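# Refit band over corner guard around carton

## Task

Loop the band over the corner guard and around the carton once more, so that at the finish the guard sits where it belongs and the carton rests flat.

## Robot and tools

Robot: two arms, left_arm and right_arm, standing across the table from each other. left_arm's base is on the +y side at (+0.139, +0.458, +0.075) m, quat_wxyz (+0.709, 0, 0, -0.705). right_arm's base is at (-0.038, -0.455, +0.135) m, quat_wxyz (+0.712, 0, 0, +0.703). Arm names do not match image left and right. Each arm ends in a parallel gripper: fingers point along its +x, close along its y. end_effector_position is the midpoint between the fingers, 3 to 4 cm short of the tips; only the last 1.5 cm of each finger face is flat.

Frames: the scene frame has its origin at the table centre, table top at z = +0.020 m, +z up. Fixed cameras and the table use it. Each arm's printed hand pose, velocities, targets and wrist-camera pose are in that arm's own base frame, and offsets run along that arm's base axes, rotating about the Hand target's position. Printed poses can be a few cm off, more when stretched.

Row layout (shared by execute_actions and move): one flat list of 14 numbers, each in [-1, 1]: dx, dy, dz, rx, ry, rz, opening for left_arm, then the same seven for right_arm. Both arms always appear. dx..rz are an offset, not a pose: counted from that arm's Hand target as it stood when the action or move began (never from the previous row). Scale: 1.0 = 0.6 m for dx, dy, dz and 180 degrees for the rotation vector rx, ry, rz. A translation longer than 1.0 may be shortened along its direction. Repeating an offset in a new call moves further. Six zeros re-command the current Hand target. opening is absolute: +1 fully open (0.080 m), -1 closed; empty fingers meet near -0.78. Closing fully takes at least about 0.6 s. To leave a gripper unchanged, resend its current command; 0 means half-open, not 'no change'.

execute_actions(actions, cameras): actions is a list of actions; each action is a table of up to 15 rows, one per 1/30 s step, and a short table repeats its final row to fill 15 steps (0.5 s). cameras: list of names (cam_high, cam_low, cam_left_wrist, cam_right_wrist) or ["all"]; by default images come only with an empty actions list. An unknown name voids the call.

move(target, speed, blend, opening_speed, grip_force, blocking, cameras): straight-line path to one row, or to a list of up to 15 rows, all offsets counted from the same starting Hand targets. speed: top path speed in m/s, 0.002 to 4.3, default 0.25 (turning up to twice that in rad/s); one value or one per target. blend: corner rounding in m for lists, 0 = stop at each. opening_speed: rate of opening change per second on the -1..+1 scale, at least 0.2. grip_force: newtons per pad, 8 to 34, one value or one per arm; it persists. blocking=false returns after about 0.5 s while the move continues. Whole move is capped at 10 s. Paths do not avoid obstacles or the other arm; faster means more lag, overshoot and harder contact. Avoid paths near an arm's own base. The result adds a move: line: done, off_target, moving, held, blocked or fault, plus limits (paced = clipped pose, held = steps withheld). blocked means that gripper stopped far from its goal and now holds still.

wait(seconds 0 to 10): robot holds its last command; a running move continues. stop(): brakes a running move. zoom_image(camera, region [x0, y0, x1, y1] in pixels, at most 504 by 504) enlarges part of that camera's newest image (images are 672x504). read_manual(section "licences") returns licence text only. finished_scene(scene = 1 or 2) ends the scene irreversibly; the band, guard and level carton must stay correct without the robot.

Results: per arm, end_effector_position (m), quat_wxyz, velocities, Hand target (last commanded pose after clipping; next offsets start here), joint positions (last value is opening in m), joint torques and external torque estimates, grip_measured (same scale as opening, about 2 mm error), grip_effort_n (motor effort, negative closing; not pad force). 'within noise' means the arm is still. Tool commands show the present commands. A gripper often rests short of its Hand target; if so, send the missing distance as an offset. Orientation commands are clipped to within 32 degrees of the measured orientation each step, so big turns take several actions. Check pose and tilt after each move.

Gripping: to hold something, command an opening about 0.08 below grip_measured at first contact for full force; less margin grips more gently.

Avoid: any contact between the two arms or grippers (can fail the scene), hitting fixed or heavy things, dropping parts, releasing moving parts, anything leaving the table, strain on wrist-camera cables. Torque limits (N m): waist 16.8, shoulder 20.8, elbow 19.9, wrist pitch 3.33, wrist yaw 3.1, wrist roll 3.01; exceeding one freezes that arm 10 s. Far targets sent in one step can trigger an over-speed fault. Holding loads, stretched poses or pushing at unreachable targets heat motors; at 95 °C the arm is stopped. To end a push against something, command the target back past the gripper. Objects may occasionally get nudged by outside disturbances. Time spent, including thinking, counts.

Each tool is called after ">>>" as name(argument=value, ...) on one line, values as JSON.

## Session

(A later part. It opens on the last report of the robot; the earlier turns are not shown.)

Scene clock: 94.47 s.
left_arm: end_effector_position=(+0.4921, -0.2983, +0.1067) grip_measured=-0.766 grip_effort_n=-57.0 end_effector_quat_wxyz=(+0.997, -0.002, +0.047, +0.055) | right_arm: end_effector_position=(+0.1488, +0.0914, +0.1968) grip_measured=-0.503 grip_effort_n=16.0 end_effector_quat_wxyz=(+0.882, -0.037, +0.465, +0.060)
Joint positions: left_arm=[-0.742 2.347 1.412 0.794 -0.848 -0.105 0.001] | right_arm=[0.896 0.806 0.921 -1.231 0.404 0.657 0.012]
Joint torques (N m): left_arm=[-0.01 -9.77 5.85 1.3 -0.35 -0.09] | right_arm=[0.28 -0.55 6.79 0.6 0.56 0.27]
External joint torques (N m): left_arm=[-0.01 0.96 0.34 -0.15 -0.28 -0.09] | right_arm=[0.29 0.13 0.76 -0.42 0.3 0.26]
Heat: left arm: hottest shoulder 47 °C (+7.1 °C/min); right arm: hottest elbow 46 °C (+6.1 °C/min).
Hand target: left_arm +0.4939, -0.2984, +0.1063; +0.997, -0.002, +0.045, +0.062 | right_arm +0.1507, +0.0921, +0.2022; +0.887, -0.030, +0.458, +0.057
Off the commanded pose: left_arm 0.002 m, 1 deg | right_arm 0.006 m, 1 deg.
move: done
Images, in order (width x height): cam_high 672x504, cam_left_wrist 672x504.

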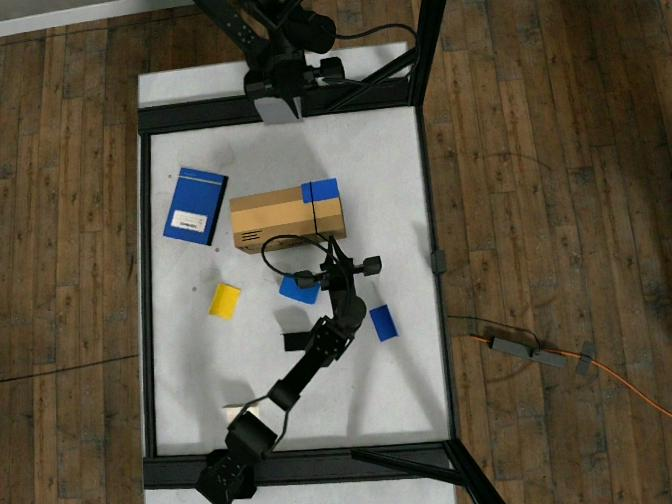

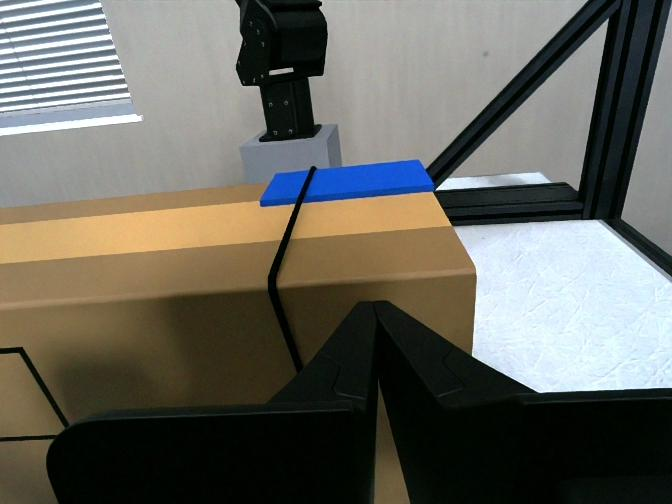

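>>> move(target=[[-0.042,0.0,0.0,0,0,0,-1,0,0,0,0,0,0,-0.5],[-0.042,0.052,-0.01,0,0,-0.011,-0.2,0,0,0,0,0,0,-0.5],[0.035,0.055,-0.011,0,0,-0.011,-0.2,0,0,0,0,0,0,-0.5]], speed=0.07, cameras=["cam_left_wrist"])

>>> move(target=[0.006,0,0,0,0,0,-1,0,0,0,0,0,0,-0.5], opening_speed=0.6, speed=0.05, cameras=["cam_left_wrist"])

Scene clock: 104.70 s.
left_arm: end_effector_position=(+0.5069, -0.2644, +0.1003) grip_measured=-0.203 grip_effort_n=15.6 end_effector_quat_wxyz=(+0.998, -0.003, +0.046, +0.051) | right_arm: end_effector_position=(+0.1488, +0.0914, +0.1968) grip_measured=-0.503 grip_effort_n=16.0 end_effector_quat_wxyz=(+0.882, -0.037, +0.465, +0.060)
Joint positions: left_arm=[-0.663 2.333 1.344 0.86 -0.762 -0.091 0.026] | right_arm=[0.896 0.806 0.921 -1.231 0.404 0.657 0.012]
Joint torques (N m): left_arm=[1.03 -8.73 6.94 1.26 0.58 0.2] | right_arm=[0.24 -0.58 6.86 0.6 0.57 0.25]
External joint torques (N m): left_arm=[1 1.74 1.57 -0.23 0.64 0.2] | right_arm=[0.24 0.14 0.79 -0.42 0.31 0.25]
Motor temperatures (°C): left_arm=[29 50 38 40 31 31] | right_arm=[27 32 46 34 35 31]
Heat: left arm: hottest shoulder 50 °C (+9.0 °C/min); right arm: hottest elbow 46 °C (+6.0 °C/min). Fold the left arm in close to its base, or ease its load, before you think long.
Hand target: left_arm +0.5149, -0.2654, +0.0996; +0.998, -0.002, +0.045, +0.044 | right_arm +0.1507, +0.0921, +0.2022; +0.887, -0.030, +0.458, +0.057
Off the commanded pose: left_arm 0.008 m, 1 deg | right_arm 0.006 m, 1 deg.
MOTOR HOT: joint 2 (shoulder) of the left arm reports 50 °C; the controller stops that arm at 95 °C. To cool a motor, set the load down, stop pushing, or move to a pose that needs little force.
move: done; target 2's new opening was sent with left_arm's hand 0.009 m and 1 deg from that target
Images, in order (width x height): cam_left_wrist 672x504.

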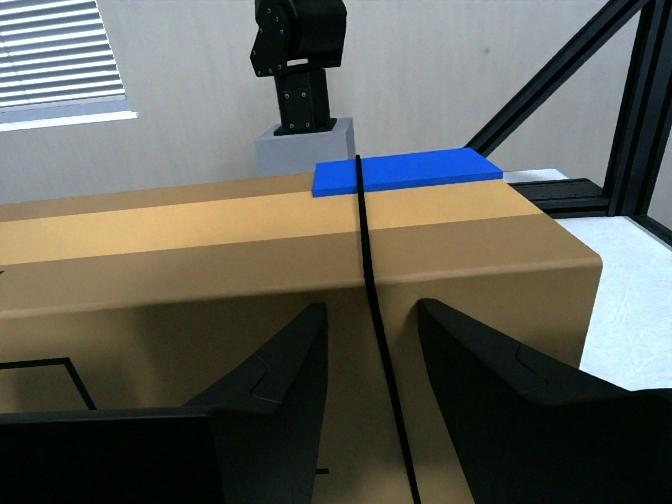

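Scene clock: 106.53 s.
left_arm: end_effector_position=(+0.5092, -0.2673, +0.0997) grip_measured=-0.766 grip_effort_n=-58.4 end_effector_quat_wxyz=(+0.998, -0.002, +0.047, +0.049) | right_arm: end_effector_position=(+0.1488, +0.0914, +0.1968) grip_measured=-0.503 grip_effort_n=16.0 end_effector_quat_wxyz=(+0.882, -0.037, +0.465, +0.060)
Joint positions: left_arm=[-0.664 2.342 1.361 0.851 -0.757 -0.089 0.001] | right_arm=[0.896 0.806 0.921 -1.231 0.404 0.657 0.012]
Joint torques (N m): left_arm=[1.51 -8.97 6.85 1.32 0.61 0.17] | right_arm=[0.19 -0.59 6.85 0.61 0.58 0.27]
External joint torques (N m): left_arm=[1.52 1.5 1.49 -0.16 0.67 0.17] | right_arm=[0.2 0.12 0.82 -0.4 0.32 0.26]
Heat: left arm: hottest shoulder 50 °C (+9.1 °C/min); right arm: hottest elbow 46 °C (+6.0 °C/min). Fold the left arm in close to its base, or ease its load, before you think long.
Hand target: left_arm +0.5186, -0.2653, +0.0997; +0.998, -0.002, +0.045, +0.044 | right_arm +0.1507, +0.0921, +0.2022; +0.887, -0.030, +0.458, +0.057
Off the commanded pose: left_arm 0.010 m, 1 deg | right_arm 0.006 m, 1 deg.
MOTOR HOT: still on. Joint 2 (shoulder) of the left arm reports 50 °C.
move: off_target (left_arm)
Images, in order (width x height): cam_left_wrist 672x504.

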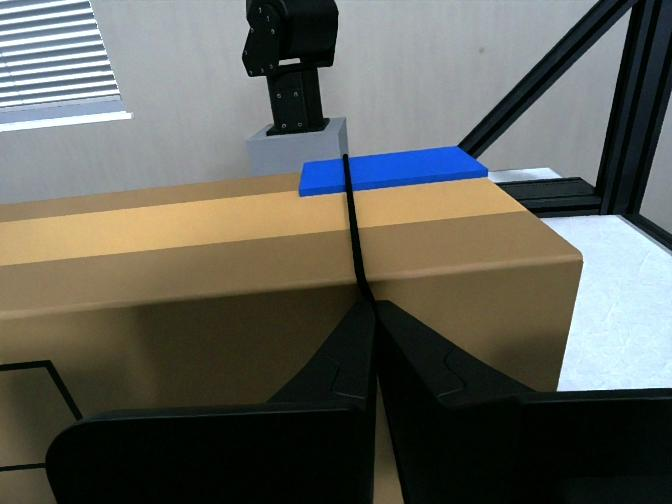

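>>> move(target=[[-0.013,0,0.001,0,0,0.0,-1,0,0,0,0,0,0,-0.5],[-0.02,-0.04,0.007,0,0,0.008,-1,0,0,0,0,0,0,-0.5]], speed=0.03, cameras=["cam_high","cam_left_wrist"])

>>> zoom_image(camera="cam_high", region=[215, 165, 365, 265])

Scene clock: 111.37 s.
left_arm: end_effector_position=(+0.5037, -0.2799, +0.1008) grip_measured=-0.766 grip_effort_n=-57.9 end_effector_quat_wxyz=(+0.996, +0.003, +0.050, +0.070) | right_arm: end_effector_position=(+0.1488, +0.0914, +0.1968) grip_measured=-0.503 grip_effort_n=16.0 end_effector_quat_wxyz=(+0.882, -0.037, +0.465, +0.060)
Joint positions: left_arm=[-0.702 2.358 1.41 0.8 -0.837 -0.097 0.001] | right_arm=[0.896 0.806 0.921 -1.231 0.404 0.657 0.012]
Joint torques (N m): left_arm=[-0.49 -9.6 7.07 1.42 0.36 -0.07] | right_arm=[0.22 -0.51 6.78 0.59 0.57 0.27]
External joint torques (N m): left_arm=[-0.49 0.96 1.7 -0.01 0.43 -0.08] | right_arm=[0.21 0.16 0.82 -0.41 0.32 0.27]
Heat: left arm: hottest shoulder 52 °C (+10.1 °C/min); right arm: hottest elbow 47 °C (+5.1 °C/min). Fold the left arm in close to its base, or ease its load, before you think long.
Hand target: left_arm +0.5066, -0.2893, +0.1040; +0.997, -0.002, +0.044, +0.057 | right_arm +0.1507, +0.0921, +0.2022; +0.887, -0.030, +0.458, +0.057
Off the commanded pose: left_arm 0.010 m, 2 deg | right_arm 0.006 m, 1 deg.
MOTOR HOT: still on. Joint 2 (shoulder) of the left arm reports 52 °C.
move: off_target (left_arm)
Images, in order (width x height): cam_high 672x504, cam_left_wrist 672x504.

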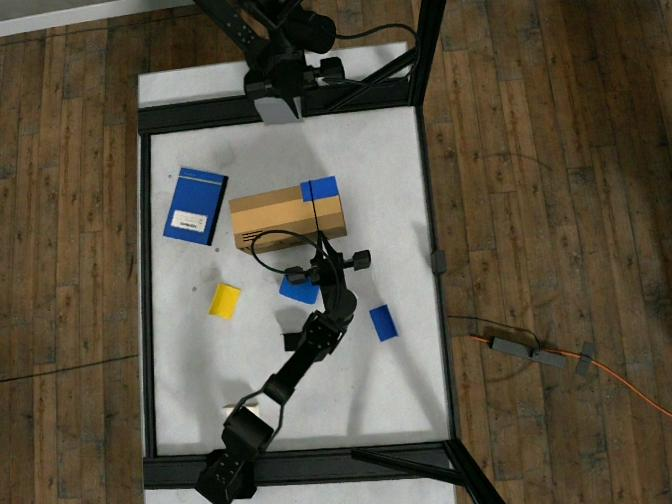

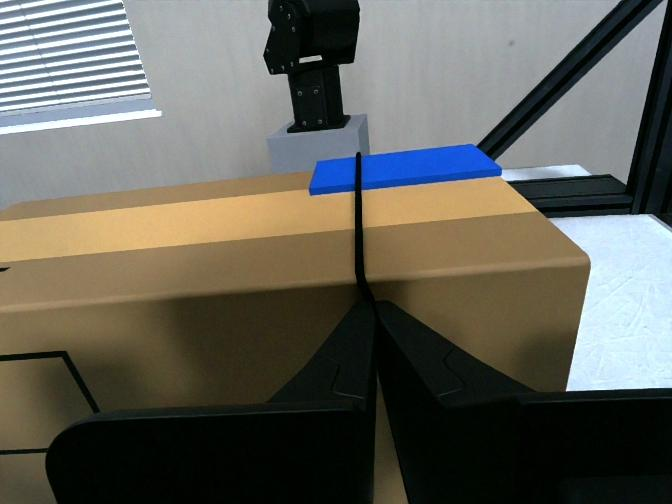

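Scaled by 3.360 from the camera's 672x504 image, which has a finer 960x720 frame.

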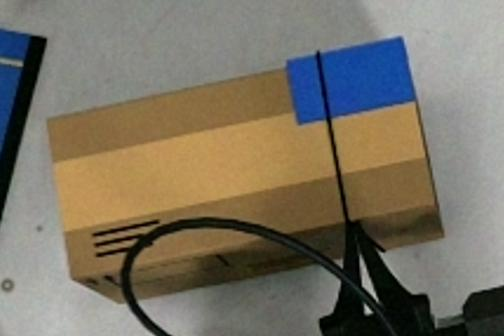

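>>> move(target=[[-0.018,0,0.0,0,0,0.01,-1,0,0,0,0,0,0,-0.5],[-0.022,-0.025,0.004,0,0,0.01,-1,0,0,0,0,0,0,-0.5]], speed=0.03, cameras=["cam_high","cam_left_wrist"])

>>> zoom_image(camera="cam_high", region=[215, 165, 365, 265])

Scene clock: 116.23 s.
left_arm: end_effector_position=(+0.4955, -0.2940, +0.1016) grip_measured=-0.766 grip_effort_n=-57.9 end_effector_quat_wxyz=(+0.996, +0.002, +0.051, +0.079) | right_arm: end_effector_position=(+0.1488, +0.0914, +0.1968) grip_measured=-0.503 grip_effort_n=16.0 end_effector_quat_wxyz=(+0.882, -0.037, +0.465, +0.060)
Joint positions: left_arm=[-0.74 2.37 1.443 0.767 -0.894 -0.114 0.001] | right_arm=[0.896 0.806 0.921 -1.231 0.404 0.657 0.012]
Joint torques (N m): left_arm=[-1.37 -10.6 6.3 1.5 -0.2 -0.09] | right_arm=[0.26 -0.54 6.83 0.6 0.6 0.28]
External joint torques (N m): left_arm=[-1.42 0.17 0.82 0.07 -0.11 -0.09] | right_arm=[0.26 0.18 0.78 -0.42 0.34 0.27]
Heat: left arm: hottest shoulder 53 °C (+11.1 °C/min); right arm: hottest elbow 47 °C (+4.1 °C/min). Fold the left arm in close to its base, or ease its load, before you think long.
Hand target: left_arm +0.4933, -0.3045, +0.1065; +0.996, -0.003, +0.044, +0.072 | right_arm +0.1507, +0.0921, +0.2022; +0.887, -0.030, +0.458, +0.057
Off the commanded pose: left_arm 0.012 m, 1 deg | right_arm 0.006 m, 1 deg.
MOTOR HOT: still on. Joint 2 (shoulder) of the left arm reports 53 °C.
move: off_target (left_arm)
Images, in order (width x height): cam_high 672x504, cam_left_wrist 672x504.

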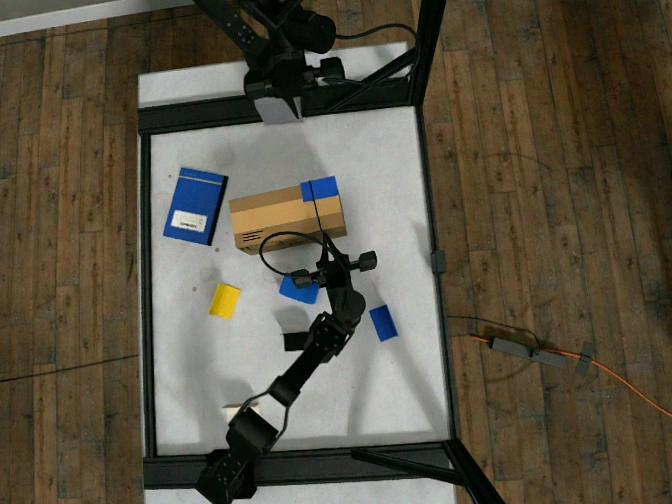

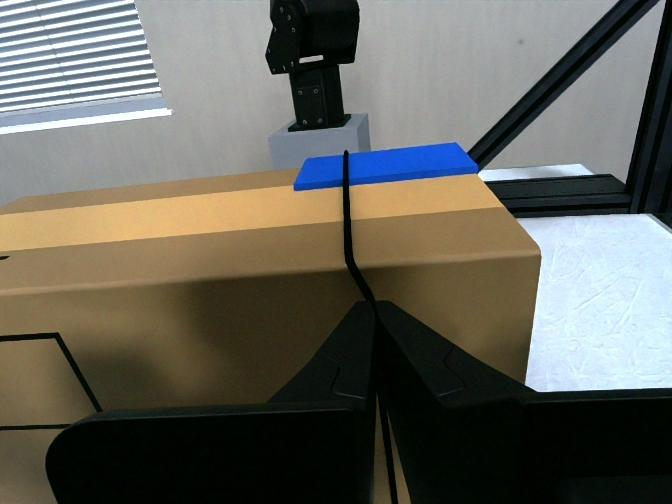

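Scaled by 3.360 from the camera's 672x504 image, which has a finer 960x720 frame.

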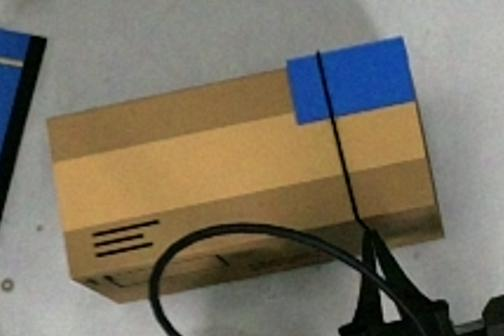

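>>> move(target=[[-0.005,-0.014,0.002,0,0,0,-1,0,0,0,0,0,0,-0.5],[-0.005,-0.014,0.002,0,0,0,-0.4,0,0,0,0,0,0,-0.5],[-0.1,-0.014,0.04,0,0,0,-0.2,0,0,0,0,0,0,-0.5]], speed=[0.03,0.05,0.1], cameras=["cam_high","cam_left_wrist","cam_right_wrist"])

>>> zoom_image(camera="cam_high", region=[215, 165, 365, 265])

Scene clock: 123.87 s.
left_arm: end_effector_position=(+0.4347, -0.3165, +0.1219) grip_measured=-0.204 grip_effort_n=16.5 end_effector_quat_wxyz=(+0.996, +0.005, +0.052, +0.066) | right_arm: end_effector_position=(+0.1488, +0.0914, +0.1968) grip_measured=-0.503 grip_effort_n=16.0 end_effector_quat_wxyz=(+0.882, -0.037, +0.465, +0.060)
Joint positions: left_arm=[-0.866 2.231 1.293 0.75 -0.991 -0.141 0.026] | right_arm=[0.896 0.806 0.921 -1.231 0.404 0.657 0.012]
Joint torques (N m): left_arm=[0.1 -12.33 3.43 2.07 -0.39 -0.09] | right_arm=[0.3 -0.62 6.85 0.61 0.57 0.26]
External joint torques (N m): left_arm=[0.09 -2.43 -1.96 0.7 -0.28 -0.1] | right_arm=[0.29 0.07 0.86 -0.39 0.32 0.26]
Heat: left arm: hottest shoulder 54 °C (+11.0 °C/min); right arm: hottest elbow 47 °C (+4.0 °C/min). Fold the left arm in close to its base, or ease its load, before you think long.
Hand target: left_arm +0.4334, -0.3127, +0.1303; +0.996, -0.003, +0.044, +0.073 | right_arm +0.1507, +0.0921, +0.2022; +0.887, -0.030, +0.458, +0.057
Off the commanded pose: left_arm 0.009 m, 1 deg | right_arm 0.006 m, 1 deg.
MOTOR HOT: still on. Joint 2 (shoulder) of the left arm reports 54 °C.
move: off_target (left_arm); target 2's new opening was sent with left_arm's hand 0.014 m and 2 deg from that target; target 3's new opening was sent with left_arm's hand 0.009 m and 1 deg from that target
Images, in order (width x height): cam_high 672x504, cam_left_wrist 672x504, cam_right_wrist 672x504.

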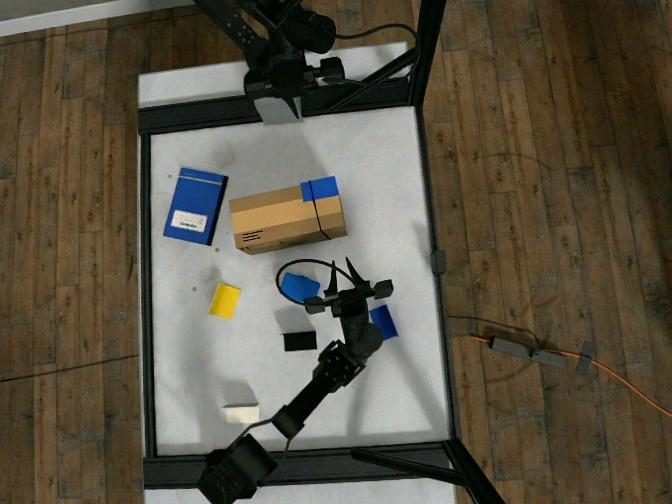

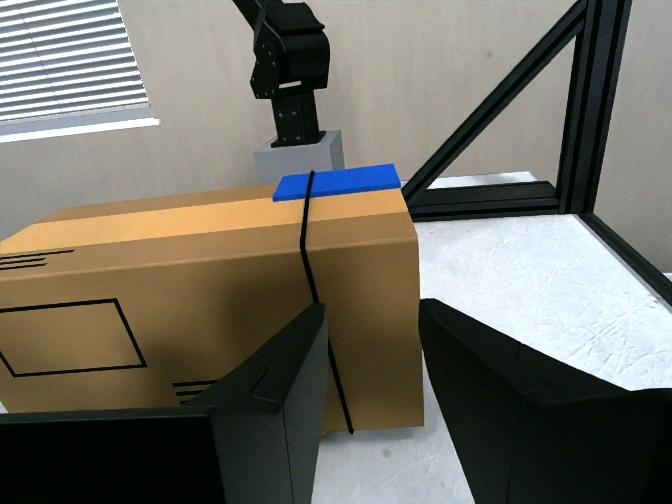

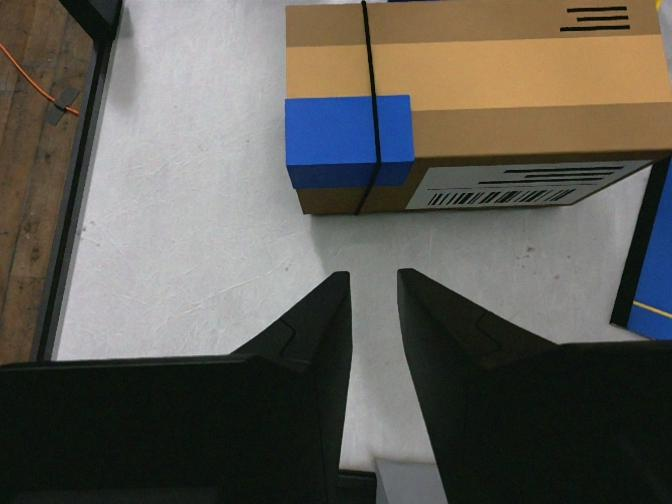

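Scaled by 3.360 from the camera's 672x504 image, which has a finer 960x720 frame.

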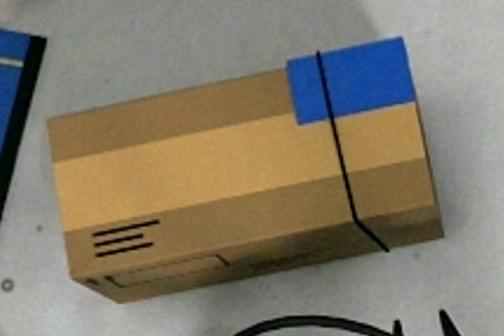

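>>> move(target=[[0.0,0.021,-0.02,-0.02,0.137,0,-0.2,0,0,0,0,0,0,-0.5],[0.044,0.021,-0.134,-0.02,0.137,0,-0.2,0,0,0,0,0,0,-0.5],[0.098,0.029,-0.192,-0.02,0.137,0,-0.2,0,0,0,0,0,0,-0.5]], speed=0.15, cameras=["cam_low","cam_left_wrist"])

Scene clock: 137.80 s.
left_arm: end_effector_position=(+0.4886, -0.2928, +0.0136) grip_measured=-0.204 grip_effort_n=16.0 end_effector_quat_wxyz=(+0.962, -0.016, +0.264, +0.072) | right_arm: end_effector_position=(+0.1488, +0.0914, +0.1968) grip_measured=-0.503 grip_effort_n=16.0 end_effector_quat_wxyz=(+0.882, -0.037, +0.465, +0.060)
Joint positions: left_arm=[-0.714 2.421 1.585 0.095 -0.715 -0.533 0.026] | right_arm=[0.896 0.806 0.921 -1.231 0.404 0.657 0.012]
Joint torques (N m): left_arm=[0.08 -10.47 5.9 1.91 -0.13 0.15] | right_arm=[0.2 -0.56 6.84 0.6 0.56 0.27]
External joint torques (N m): left_arm=[0.08 0.79 0.23 0.61 0.17 0.14] | right_arm=[0.21 0.1 0.84 -0.41 0.31 0.27]
Motor temperatures (°C): left_arm=[30 56 39 41 31 31] | right_arm=[27 31 47 34 35 31]
Heat: left arm: hottest shoulder 56 °C (+13.0 °C/min); right arm: hottest elbow 47 °C (+2.0 °C/min). Fold the left arm in close to its base, or ease its load, before you think long.
Hand target: left_arm +0.4922, -0.2954, +0.0152; +0.963, -0.018, +0.258, +0.070 | right_arm +0.1507, +0.0921, +0.2022; +0.887, -0.030, +0.458, +0.057
Off the commanded pose: left_arm 0.005 m, 1 deg | right_arm 0.006 m, 1 deg.
MOTOR HOT: still on. Joint 2 (shoulder) of the left arm reports 56 °C.
move: done
Images, in order (width x height): cam_low 672x504, cam_left_wrist 672x504.

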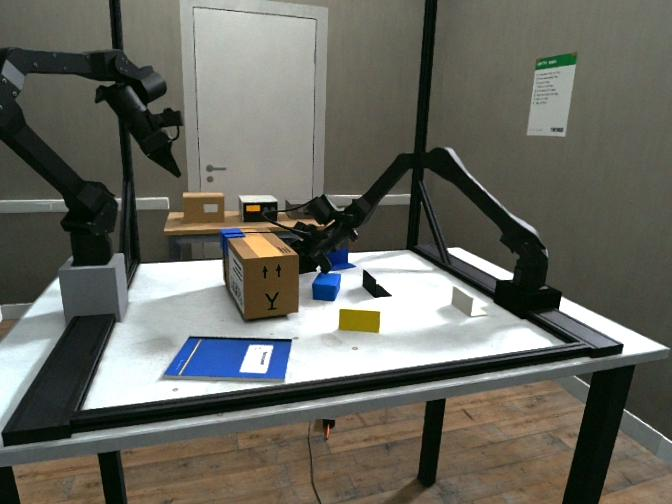

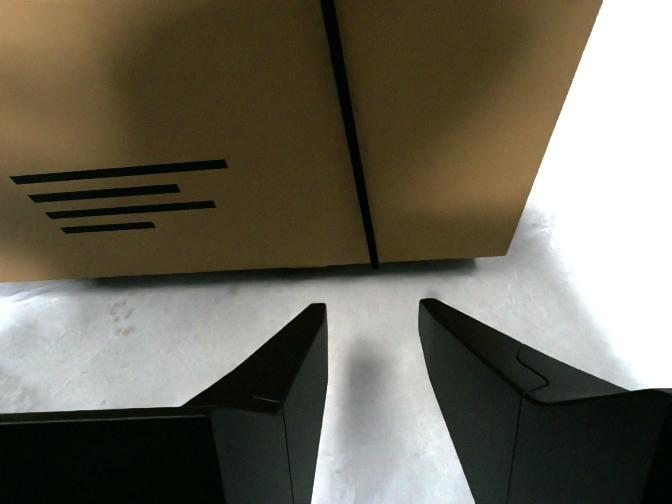

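>>> move(target=[[0.044,0.0,0.002,0,0,0,-0.2,0,0,0,0,0,0,-0.5],[0.055,0.0,0.001,0,0,0,-0.2,0,0,0,0,0,0,-0.5],[0.055,0.0,0.001,0,0,0,-1,0,0,0,0,0,0,-0.5]], opening_speed=0.7, speed=0.05, cameras=["cam_left_wrist"])

Scene clock: 145.23 s.
left_arm: end_effector_position=(+0.5173, -0.2994, +0.0159) grip_measured=-0.766 grip_effort_n=-57.0 end_effector_quat_wxyz=(+0.962, -0.015, +0.264, +0.066) | right_arm: end_effector_position=(+0.1488, +0.0914, +0.1968) grip_measured=-0.503 grip_effort_n=16.0 end_effector_quat_wxyz=(+0.882, -0.037, +0.465, +0.060)
Joint positions: left_arm=[-0.684 2.5 1.744 0.039 -0.682 -0.496 0.001] | right_arm=[0.896 0.806 0.921 -1.231 0.404 0.657 0.012]
Joint torques (N m): left_arm=[1.16 -10.52 6.48 1.94 -0.14 0.13] | right_arm=[0.23 -0.53 6.81 0.59 0.56 0.26]
External joint torques (N m): left_arm=[1.08 1.26 0.61 0.62 0.14 0.13] | right_arm=[0.23 0.19 0.83 -0.4 0.31 0.26]
Motor temperatures (°C): left_arm=[30 56 39 41 31 31] | right_arm=[27 31 48 34 35 31]
Heat: left arm: hottest shoulder 56 °C (+12.2 °C/min); right arm: hottest elbow 48 °C (+3.0 °C/min). Fold the left arm in close to its base, or ease its load, before you think long.
Hand target: left_arm +0.5252, -0.2953, +0.0156; +0.963, -0.018, +0.258, +0.070 | right_arm +0.1507, +0.0921, +0.2022; +0.887, -0.030, +0.458, +0.057
Off the commanded pose: left_arm 0.009 m, 1 deg | right_arm 0.006 m, 1 deg.
MOTOR HOT: still on. Joint 2 (shoulder) of the left arm reports 56 °C.
move: off_target (left_arm)
Images, in order (width x height): cam_left_wrist 672x504.

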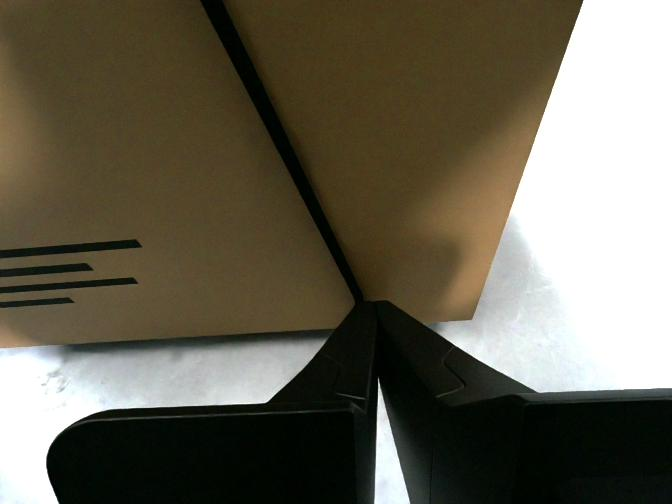

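>>> move(target=[[-0.015,0,0.002,0,0,0,-1,0,0,0,0,0,0,-0.5],[-0.018,0.045,0.002,0,0,0,-1,0,0,0,0,0,0,-0.5]], speed=0.03, cameras=["cam_left_wrist","cam_high"])

>>> zoom_image(camera="cam_high", region=[215, 165, 365, 265])

Scene clock: 152.23 s.
left_arm: end_effector_position=(+0.5130, -0.2696, +0.0071) grip_measured=-0.766 grip_effort_n=-57.4 end_effector_quat_wxyz=(+0.961, -0.014, +0.267, +0.072) | right_arm: end_effector_position=(+0.1488, +0.0914, +0.1968) grip_measured=-0.503 grip_effort_n=16.0 end_effector_quat_wxyz=(+0.882, -0.037, +0.465, +0.060)
Joint positions: left_arm=[-0.644 2.448 1.603 0.136 -0.659 -0.471 0.001] | right_arm=[0.896 0.806 0.921 -1.231 0.404 0.657 0.012]
Joint torques (N m): left_arm=[0.3 -13.94 3.5 2.04 -0.12 0.13] | right_arm=[0.23 -0.56 6.77 0.61 0.57 0.27]
External joint torques (N m): left_arm=[0.38 -2.57 -2.19 0.69 0.15 0.13] | right_arm=[0.24 0.17 0.73 -0.4 0.31 0.27]
Motor temperatures (°C): left_arm=[30 58 39 41 31 31] | right_arm=[27 31 48 34 35 31]
Heat: left arm: hottest shoulder 58 °C (+12.2 °C/min); right arm: hottest elbow 48 °C (+2.0 °C/min). Fold the left arm in close to its base, or ease its load, before you think long.
Hand target: left_arm +0.5144, -0.2683, +0.0169; +0.963, -0.018, +0.258, +0.070 | right_arm +0.1507, +0.0921, +0.2022; +0.887, -0.030, +0.458, +0.057
Off the commanded pose: left_arm 0.010 m, 1 deg | right_arm 0.006 m, 1 deg.
MOTOR HOT: still on. Joint 2 (shoulder) of the left arm reports 58 °C.
move: off_target (left_arm)
Images, in order (width x height): cam_high 672x504, cam_left_wrist 672x504.

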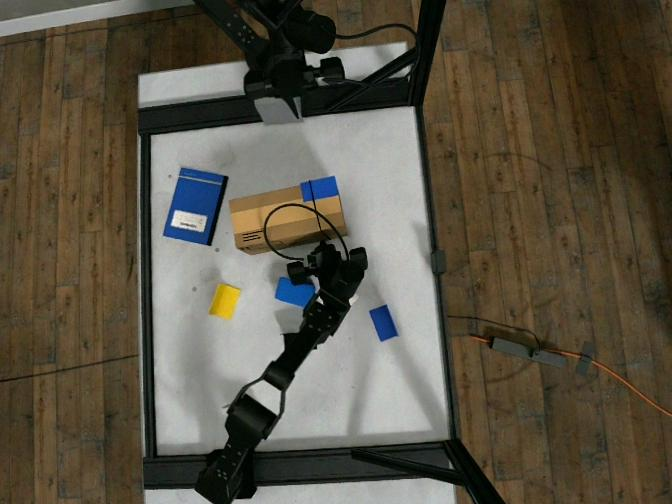

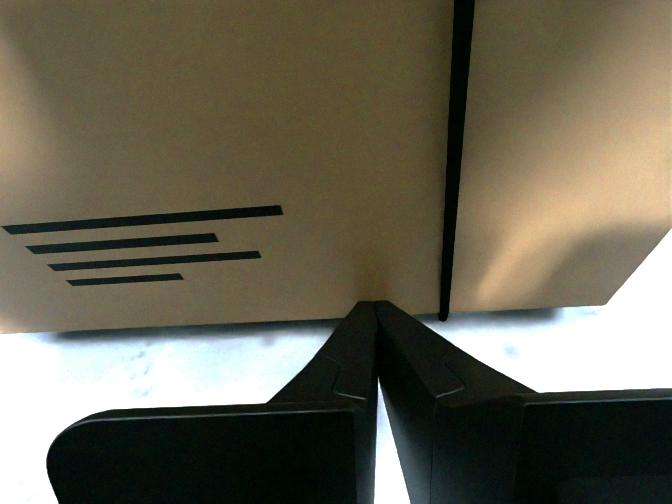

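Scaled by 3.360 from the camera's 672x504 image, which has a finer 960x720 frame.

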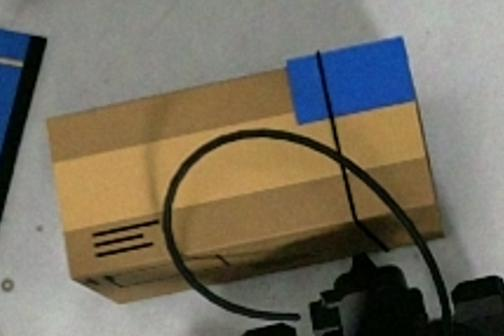

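>>> move(target=[[-0.035,0.0,0.005,0,0,0,-1,0,0,0,0,0,0,-0.5],[-0.035,-0.036,0.0,0,0,0,-0.2,0,0,0,0,0,0,-0.5],[0.025,-0.036,-0.002,0,0,0,-0.2,0,0,0,0,0,0,-0.5]], speed=0.07, cameras=["cam_left_wrist"])

>>> move(target=[0.005,0,0,0,0,0,-1,0,0,0,0,0,0,-0.5], opening_speed=0.6, speed=0.05, cameras=["cam_left_wrist"])

Scene clock: 160.27 s.
left_arm: end_effector_position=(+0.5206, -0.2911, +0.0170) grip_measured=-0.204 grip_effort_n=16.5 end_effector_quat_wxyz=(+0.963, -0.014, +0.260, +0.074) | right_arm: end_effector_position=(+0.1488, +0.0914, +0.1968) grip_measured=-0.503 grip_effort_n=16.0 end_effector_quat_wxyz=(+0.882, -0.037, +0.465, +0.060)
Joint positions: left_arm=[-0.671 2.495 1.732 0.053 -0.69 -0.487 0.026] | right_arm=[0.896 0.806 0.921 -1.231 0.404 0.657 0.012]
Joint torques (N m): left_arm=[1.21 -10 7.31 1.71 0.11 0.17] | right_arm=[0.2 -0.62 6.82 0.61 0.56 0.28]
External joint torques (N m): left_arm=[1.21 1.78 1.42 0.37 0.39 0.17] | right_arm=[0.19 0.09 0.84 -0.38 0.31 0.28]
Motor temperatures (°C): left_arm=[30 61 39 41 31 31] | right_arm=[27 31 48 34 35 31]
Heat: left arm: hottest shoulder 61 °C (+11.1 °C/min); right arm: hottest elbow 48 °C (+2.0 °C/min). Fold the left arm in close to its base, or ease its load, before you think long.
Hand target: left_arm +0.5294, -0.2899, +0.0157; +0.963, -0.018, +0.258, +0.070 | right_arm +0.1507, +0.0921, +0.2022; +0.887, -0.030, +0.458, +0.057
Off the commanded pose: left_arm 0.009 m, 1 deg | right_arm 0.006 m, 1 deg.
MOTOR HOT: still on. Joint 2 (shoulder) of the left arm reports 61 °C.
move: off_target (left_arm)
Images, in order (width x height): cam_left_wrist 672x504.

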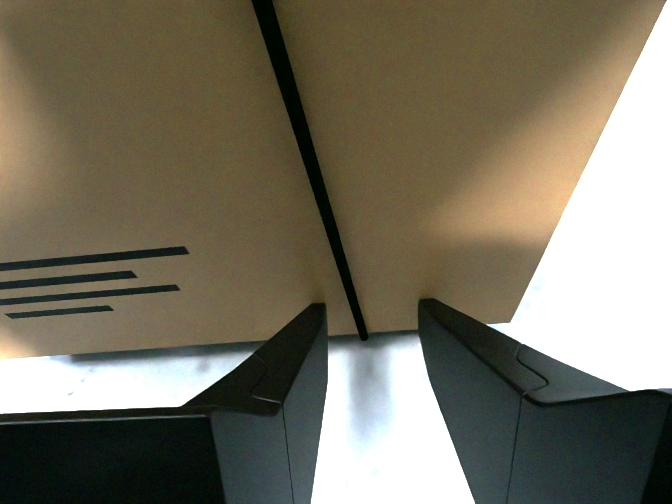

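Scene clock: 162.10 s.
left_arm: end_effector_position=(+0.5221, -0.2937, +0.0155) grip_measured=-0.766 grip_effort_n=-57.9 end_effector_quat_wxyz=(+0.962, -0.012, +0.263, +0.069) | right_arm: end_effector_position=(+0.1488, +0.0914, +0.1968) grip_measured=-0.503 grip_effort_n=16.0 end_effector_quat_wxyz=(+0.882, -0.037, +0.465, +0.060)
Joint positions: left_arm=[-0.671 2.505 1.748 0.046 -0.681 -0.482 0.001] | right_arm=[0.896 0.806 0.921 -1.231 0.404 0.657 0.012]
Joint torques (N m): left_arm=[1.5 -10.26 7.33 1.85 0.15 0.16] | right_arm=[0.26 -0.61 6.79 0.61 0.58 0.28]
External joint torques (N m): left_arm=[1.41 1.59 1.42 0.51 0.43 0.16] | right_arm=[0.26 0.1 0.78 -0.39 0.32 0.27]
Motor temperatures (°C): left_arm=[30 61 39 41 31 31] | right_arm=[27 31 48 34 35 31]
Heat: left arm: hottest shoulder 61 °C (+11.2 °C/min); right arm: hottest elbow 48 °C (+2.0 °C/min). Fold the left arm in close to its base, or ease its load, before you think long.
Hand target: left_arm +0.5324, -0.2900, +0.0158; +0.963, -0.018, +0.258, +0.070 | right_arm +0.1507, +0.0921, +0.2022; +0.887, -0.030, +0.458, +0.057
Off the commanded pose: left_arm 0.011 m, 1 deg | right_arm 0.006 m, 1 deg.
MOTOR HOT: still on. Joint 2 (shoulder) of the left arm reports 61 °C.
move: off_target (left_arm)
Images, in order (width x height): cam_left_wrist 672x504.

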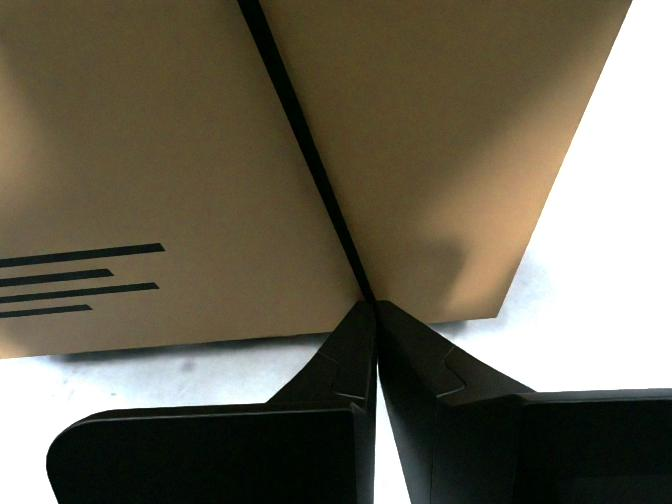

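Centered between tips now. Drag.

>>> move(target=[[-0.018,0,0.002,0,0,0,-1,0,0,0,0,0,0,-0.5],[-0.03,0.04,0.003,0,0,0,-1,0,0,0,0,0,0,-0.5]], speed=0.03, cameras=["cam_left_wrist"])

Scene clock: 166.57 s.
left_arm: end_effector_position=(+0.5125, -0.2731, +0.0111) grip_measured=-0.766 grip_effort_n=-57.9 end_effector_quat_wxyz=(+0.962, -0.019, +0.264, +0.065) | right_arm: end_effector_position=(+0.1488, +0.0914, +0.1968) grip_measured=-0.503 grip_effort_n=16.0 end_effector_quat_wxyz=(+0.882, -0.037, +0.465, +0.060)
Joint positions: left_arm=[-0.647 2.44 1.598 0.147 -0.65 -0.47 0.001] | right_arm=[0.896 0.806 0.921 -1.231 0.404 0.657 0.012]
Joint torques (N m): left_arm=[0.92 -13.59 3.13 1.67 -0.3 0.15] | right_arm=[0.26 -0.56 6.8 0.61 0.58 0.26]
External joint torques (N m): left_arm=[1.06 -2.27 -2.56 0.32 -0.04 0.14] | right_arm=[0.26 0.15 0.79 -0.39 0.33 0.26]
Motor temperatures (°C): left_arm=[30 62 39 41 31 31] | right_arm=[27 31 48 34 35 31]
Heat: left arm: hottest shoulder 62 °C (+11.1 °C/min); right arm: hottest elbow 48 °C (+1.0 °C/min). Fold the left arm in close to its base, or ease its load, before you think long.
Hand target: left_arm +0.5143, -0.2660, +0.0174; +0.963, -0.018, +0.259, +0.070 | right_arm +0.1507, +0.0921, +0.2022; +0.887, -0.030, +0.458, +0.057
Off the commanded pose: left_arm 0.010 m, 1 deg | right_arm 0.006 m, 1 deg.
MOTOR HOT: still on. Joint 2 (shoulder) of the left arm reports 62 °C.
move: off_target (left_arm)
Images, in order (width x height): cam_left_wrist 672x504.

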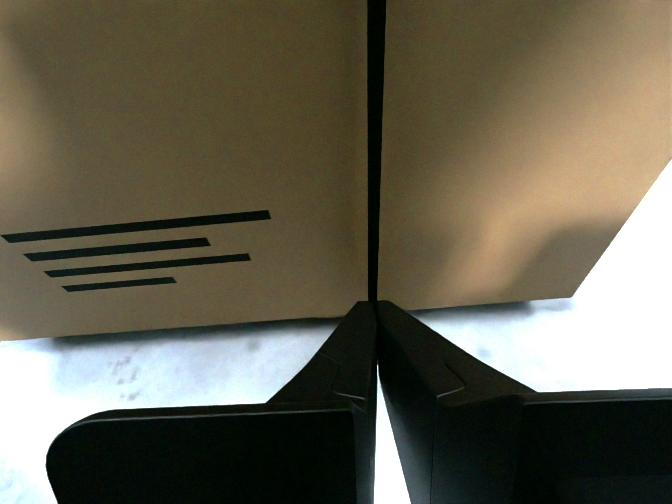

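Held. A bit more (+6 mm), then release and view.

>>> move(target=[[-0.004,0.014,0.0,0,0,0,-1,0,0,0,0,0,0,-0.5],[-0.004,0.014,0.0,0,0,0,-0.4,0,0,0,0,0,0,-0.5],[-0.07,0.0,0.05,0,0,0,-0.4,0,0,0,0,0,0,-0.5],[-0.25,0.08,0.22,0,0,0,-0.4,0,0,0,0,0,0,-0.5]], speed=[0.03,0.05,0.1,0.25], cameras=["cam_high","cam_left_wrist","cam_right_wrist"])

>>> zoom_image(camera="cam_high", region=[215, 165, 365, 265])

>>> zoom_image(camera="cam_right_wrist", region=[250, 0, 672, 230])

Scene clock: 175.10 s.
left_arm: end_effector_position=(+0.3659, -0.2216, +0.1469) grip_measured=-0.403 grip_effort_n=16.5 end_effector_quat_wxyz=(+0.962, -0.020, +0.263, +0.065) | right_arm: end_effector_position=(+0.1488, +0.0914, +0.1968) grip_measured=-0.503 grip_effort_n=16.0 end_effector_quat_wxyz=(+0.882, -0.037, +0.465, +0.060)
Joint positions: left_arm=[-0.788 1.702 1.078 -0.151 -0.754 -0.596 0.017] | right_arm=[0.896 0.806 0.921 -1.231 0.404 0.657 0.012]
Joint torques (N m): left_arm=[0.03 -8.58 4 1.07 -0.7 -0.1] | right_arm=[0.2 -0.52 6.81 0.61 0.56 0.27]
External joint torques (N m): left_arm=[0.05 -1.48 -2.16 -0.2 -0.38 -0.1] | right_arm=[0.2 0.21 0.77 -0.4 0.3 0.27]
Motor temperatures (°C): left_arm=[30 62 38 40 31 31] | right_arm=[27 31 48 34 35 31]
Heat: left arm: hottest shoulder 62 °C (+9.1 °C/min); right arm: hottest elbow 48 °C (+1.0 °C/min). Fold the left arm in close to its base, or ease its load, before you think long.
Hand target: left_arm +0.3643, -0.2180, +0.1494; +0.963, -0.018, +0.259, +0.070 | right_arm +0.1507, +0.0921, +0.2022; +0.887, -0.030, +0.458, +0.057
Off the commanded pose: left_arm 0.005 m, 1 deg | right_arm 0.006 m, 1 deg.
MOTOR HOT: still on. Joint 2 (shoulder) of the left arm reports 62 °C.
move: done; target 2's new opening was sent with left_arm's hand 0.011 m and 1 deg from that target
Images, in order (width x height): cam_high 672x504, cam_left_wrist 672x504, cam_right_wrist 672x504.

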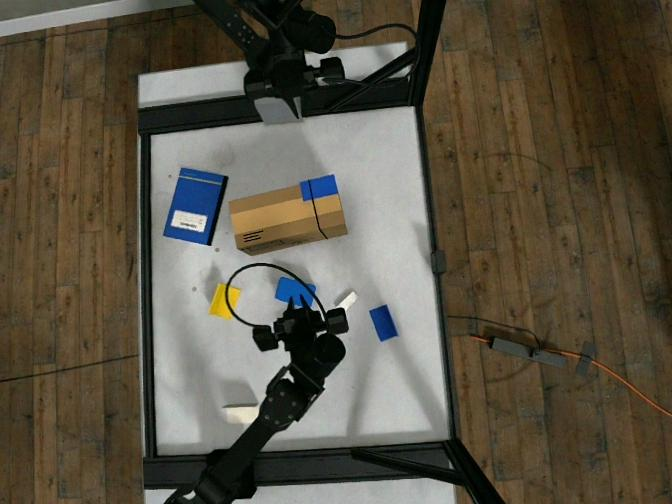

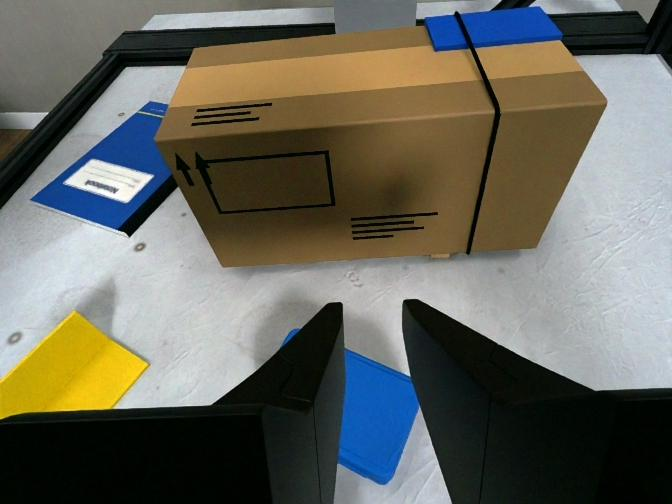

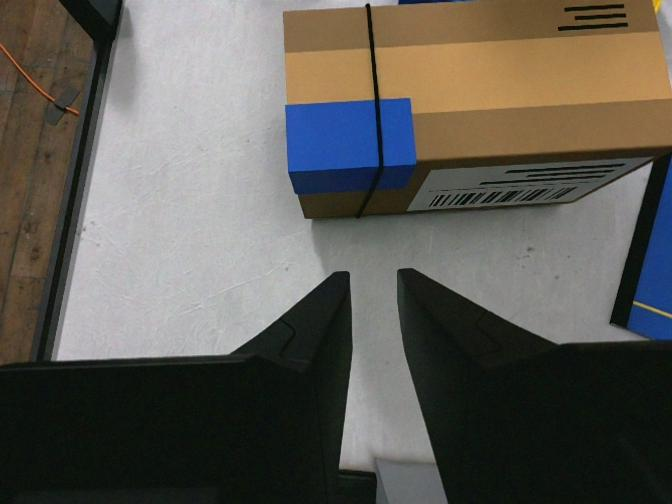

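Scaled by 3.360 from the camera's 672x504 image, which has a finer 960x720 frame.

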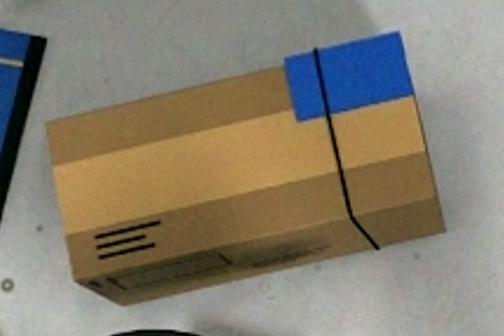

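Scaled by 1.194 from the camera's 672x504 image, which has a finer 960x720 frame.

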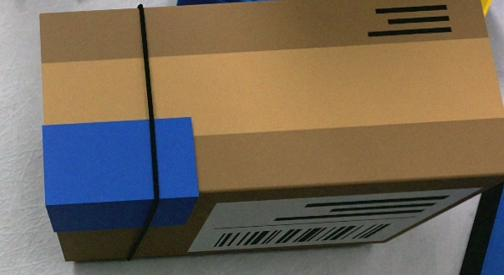

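>>> zoom_image(camera="cam_left_wrist", region=[150, 0, 620, 290])

Scaled by 1.072 from the camera's 672x504 image, which has a finer 960x720 frame.

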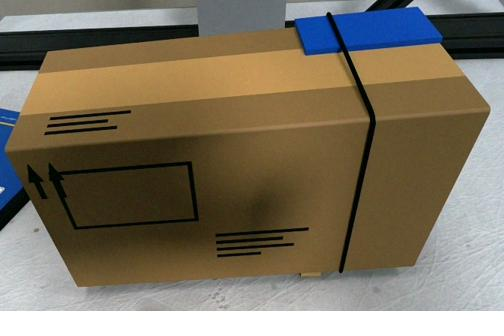

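>>> finished_scene(scene=2)

The scene is finished: the task was done.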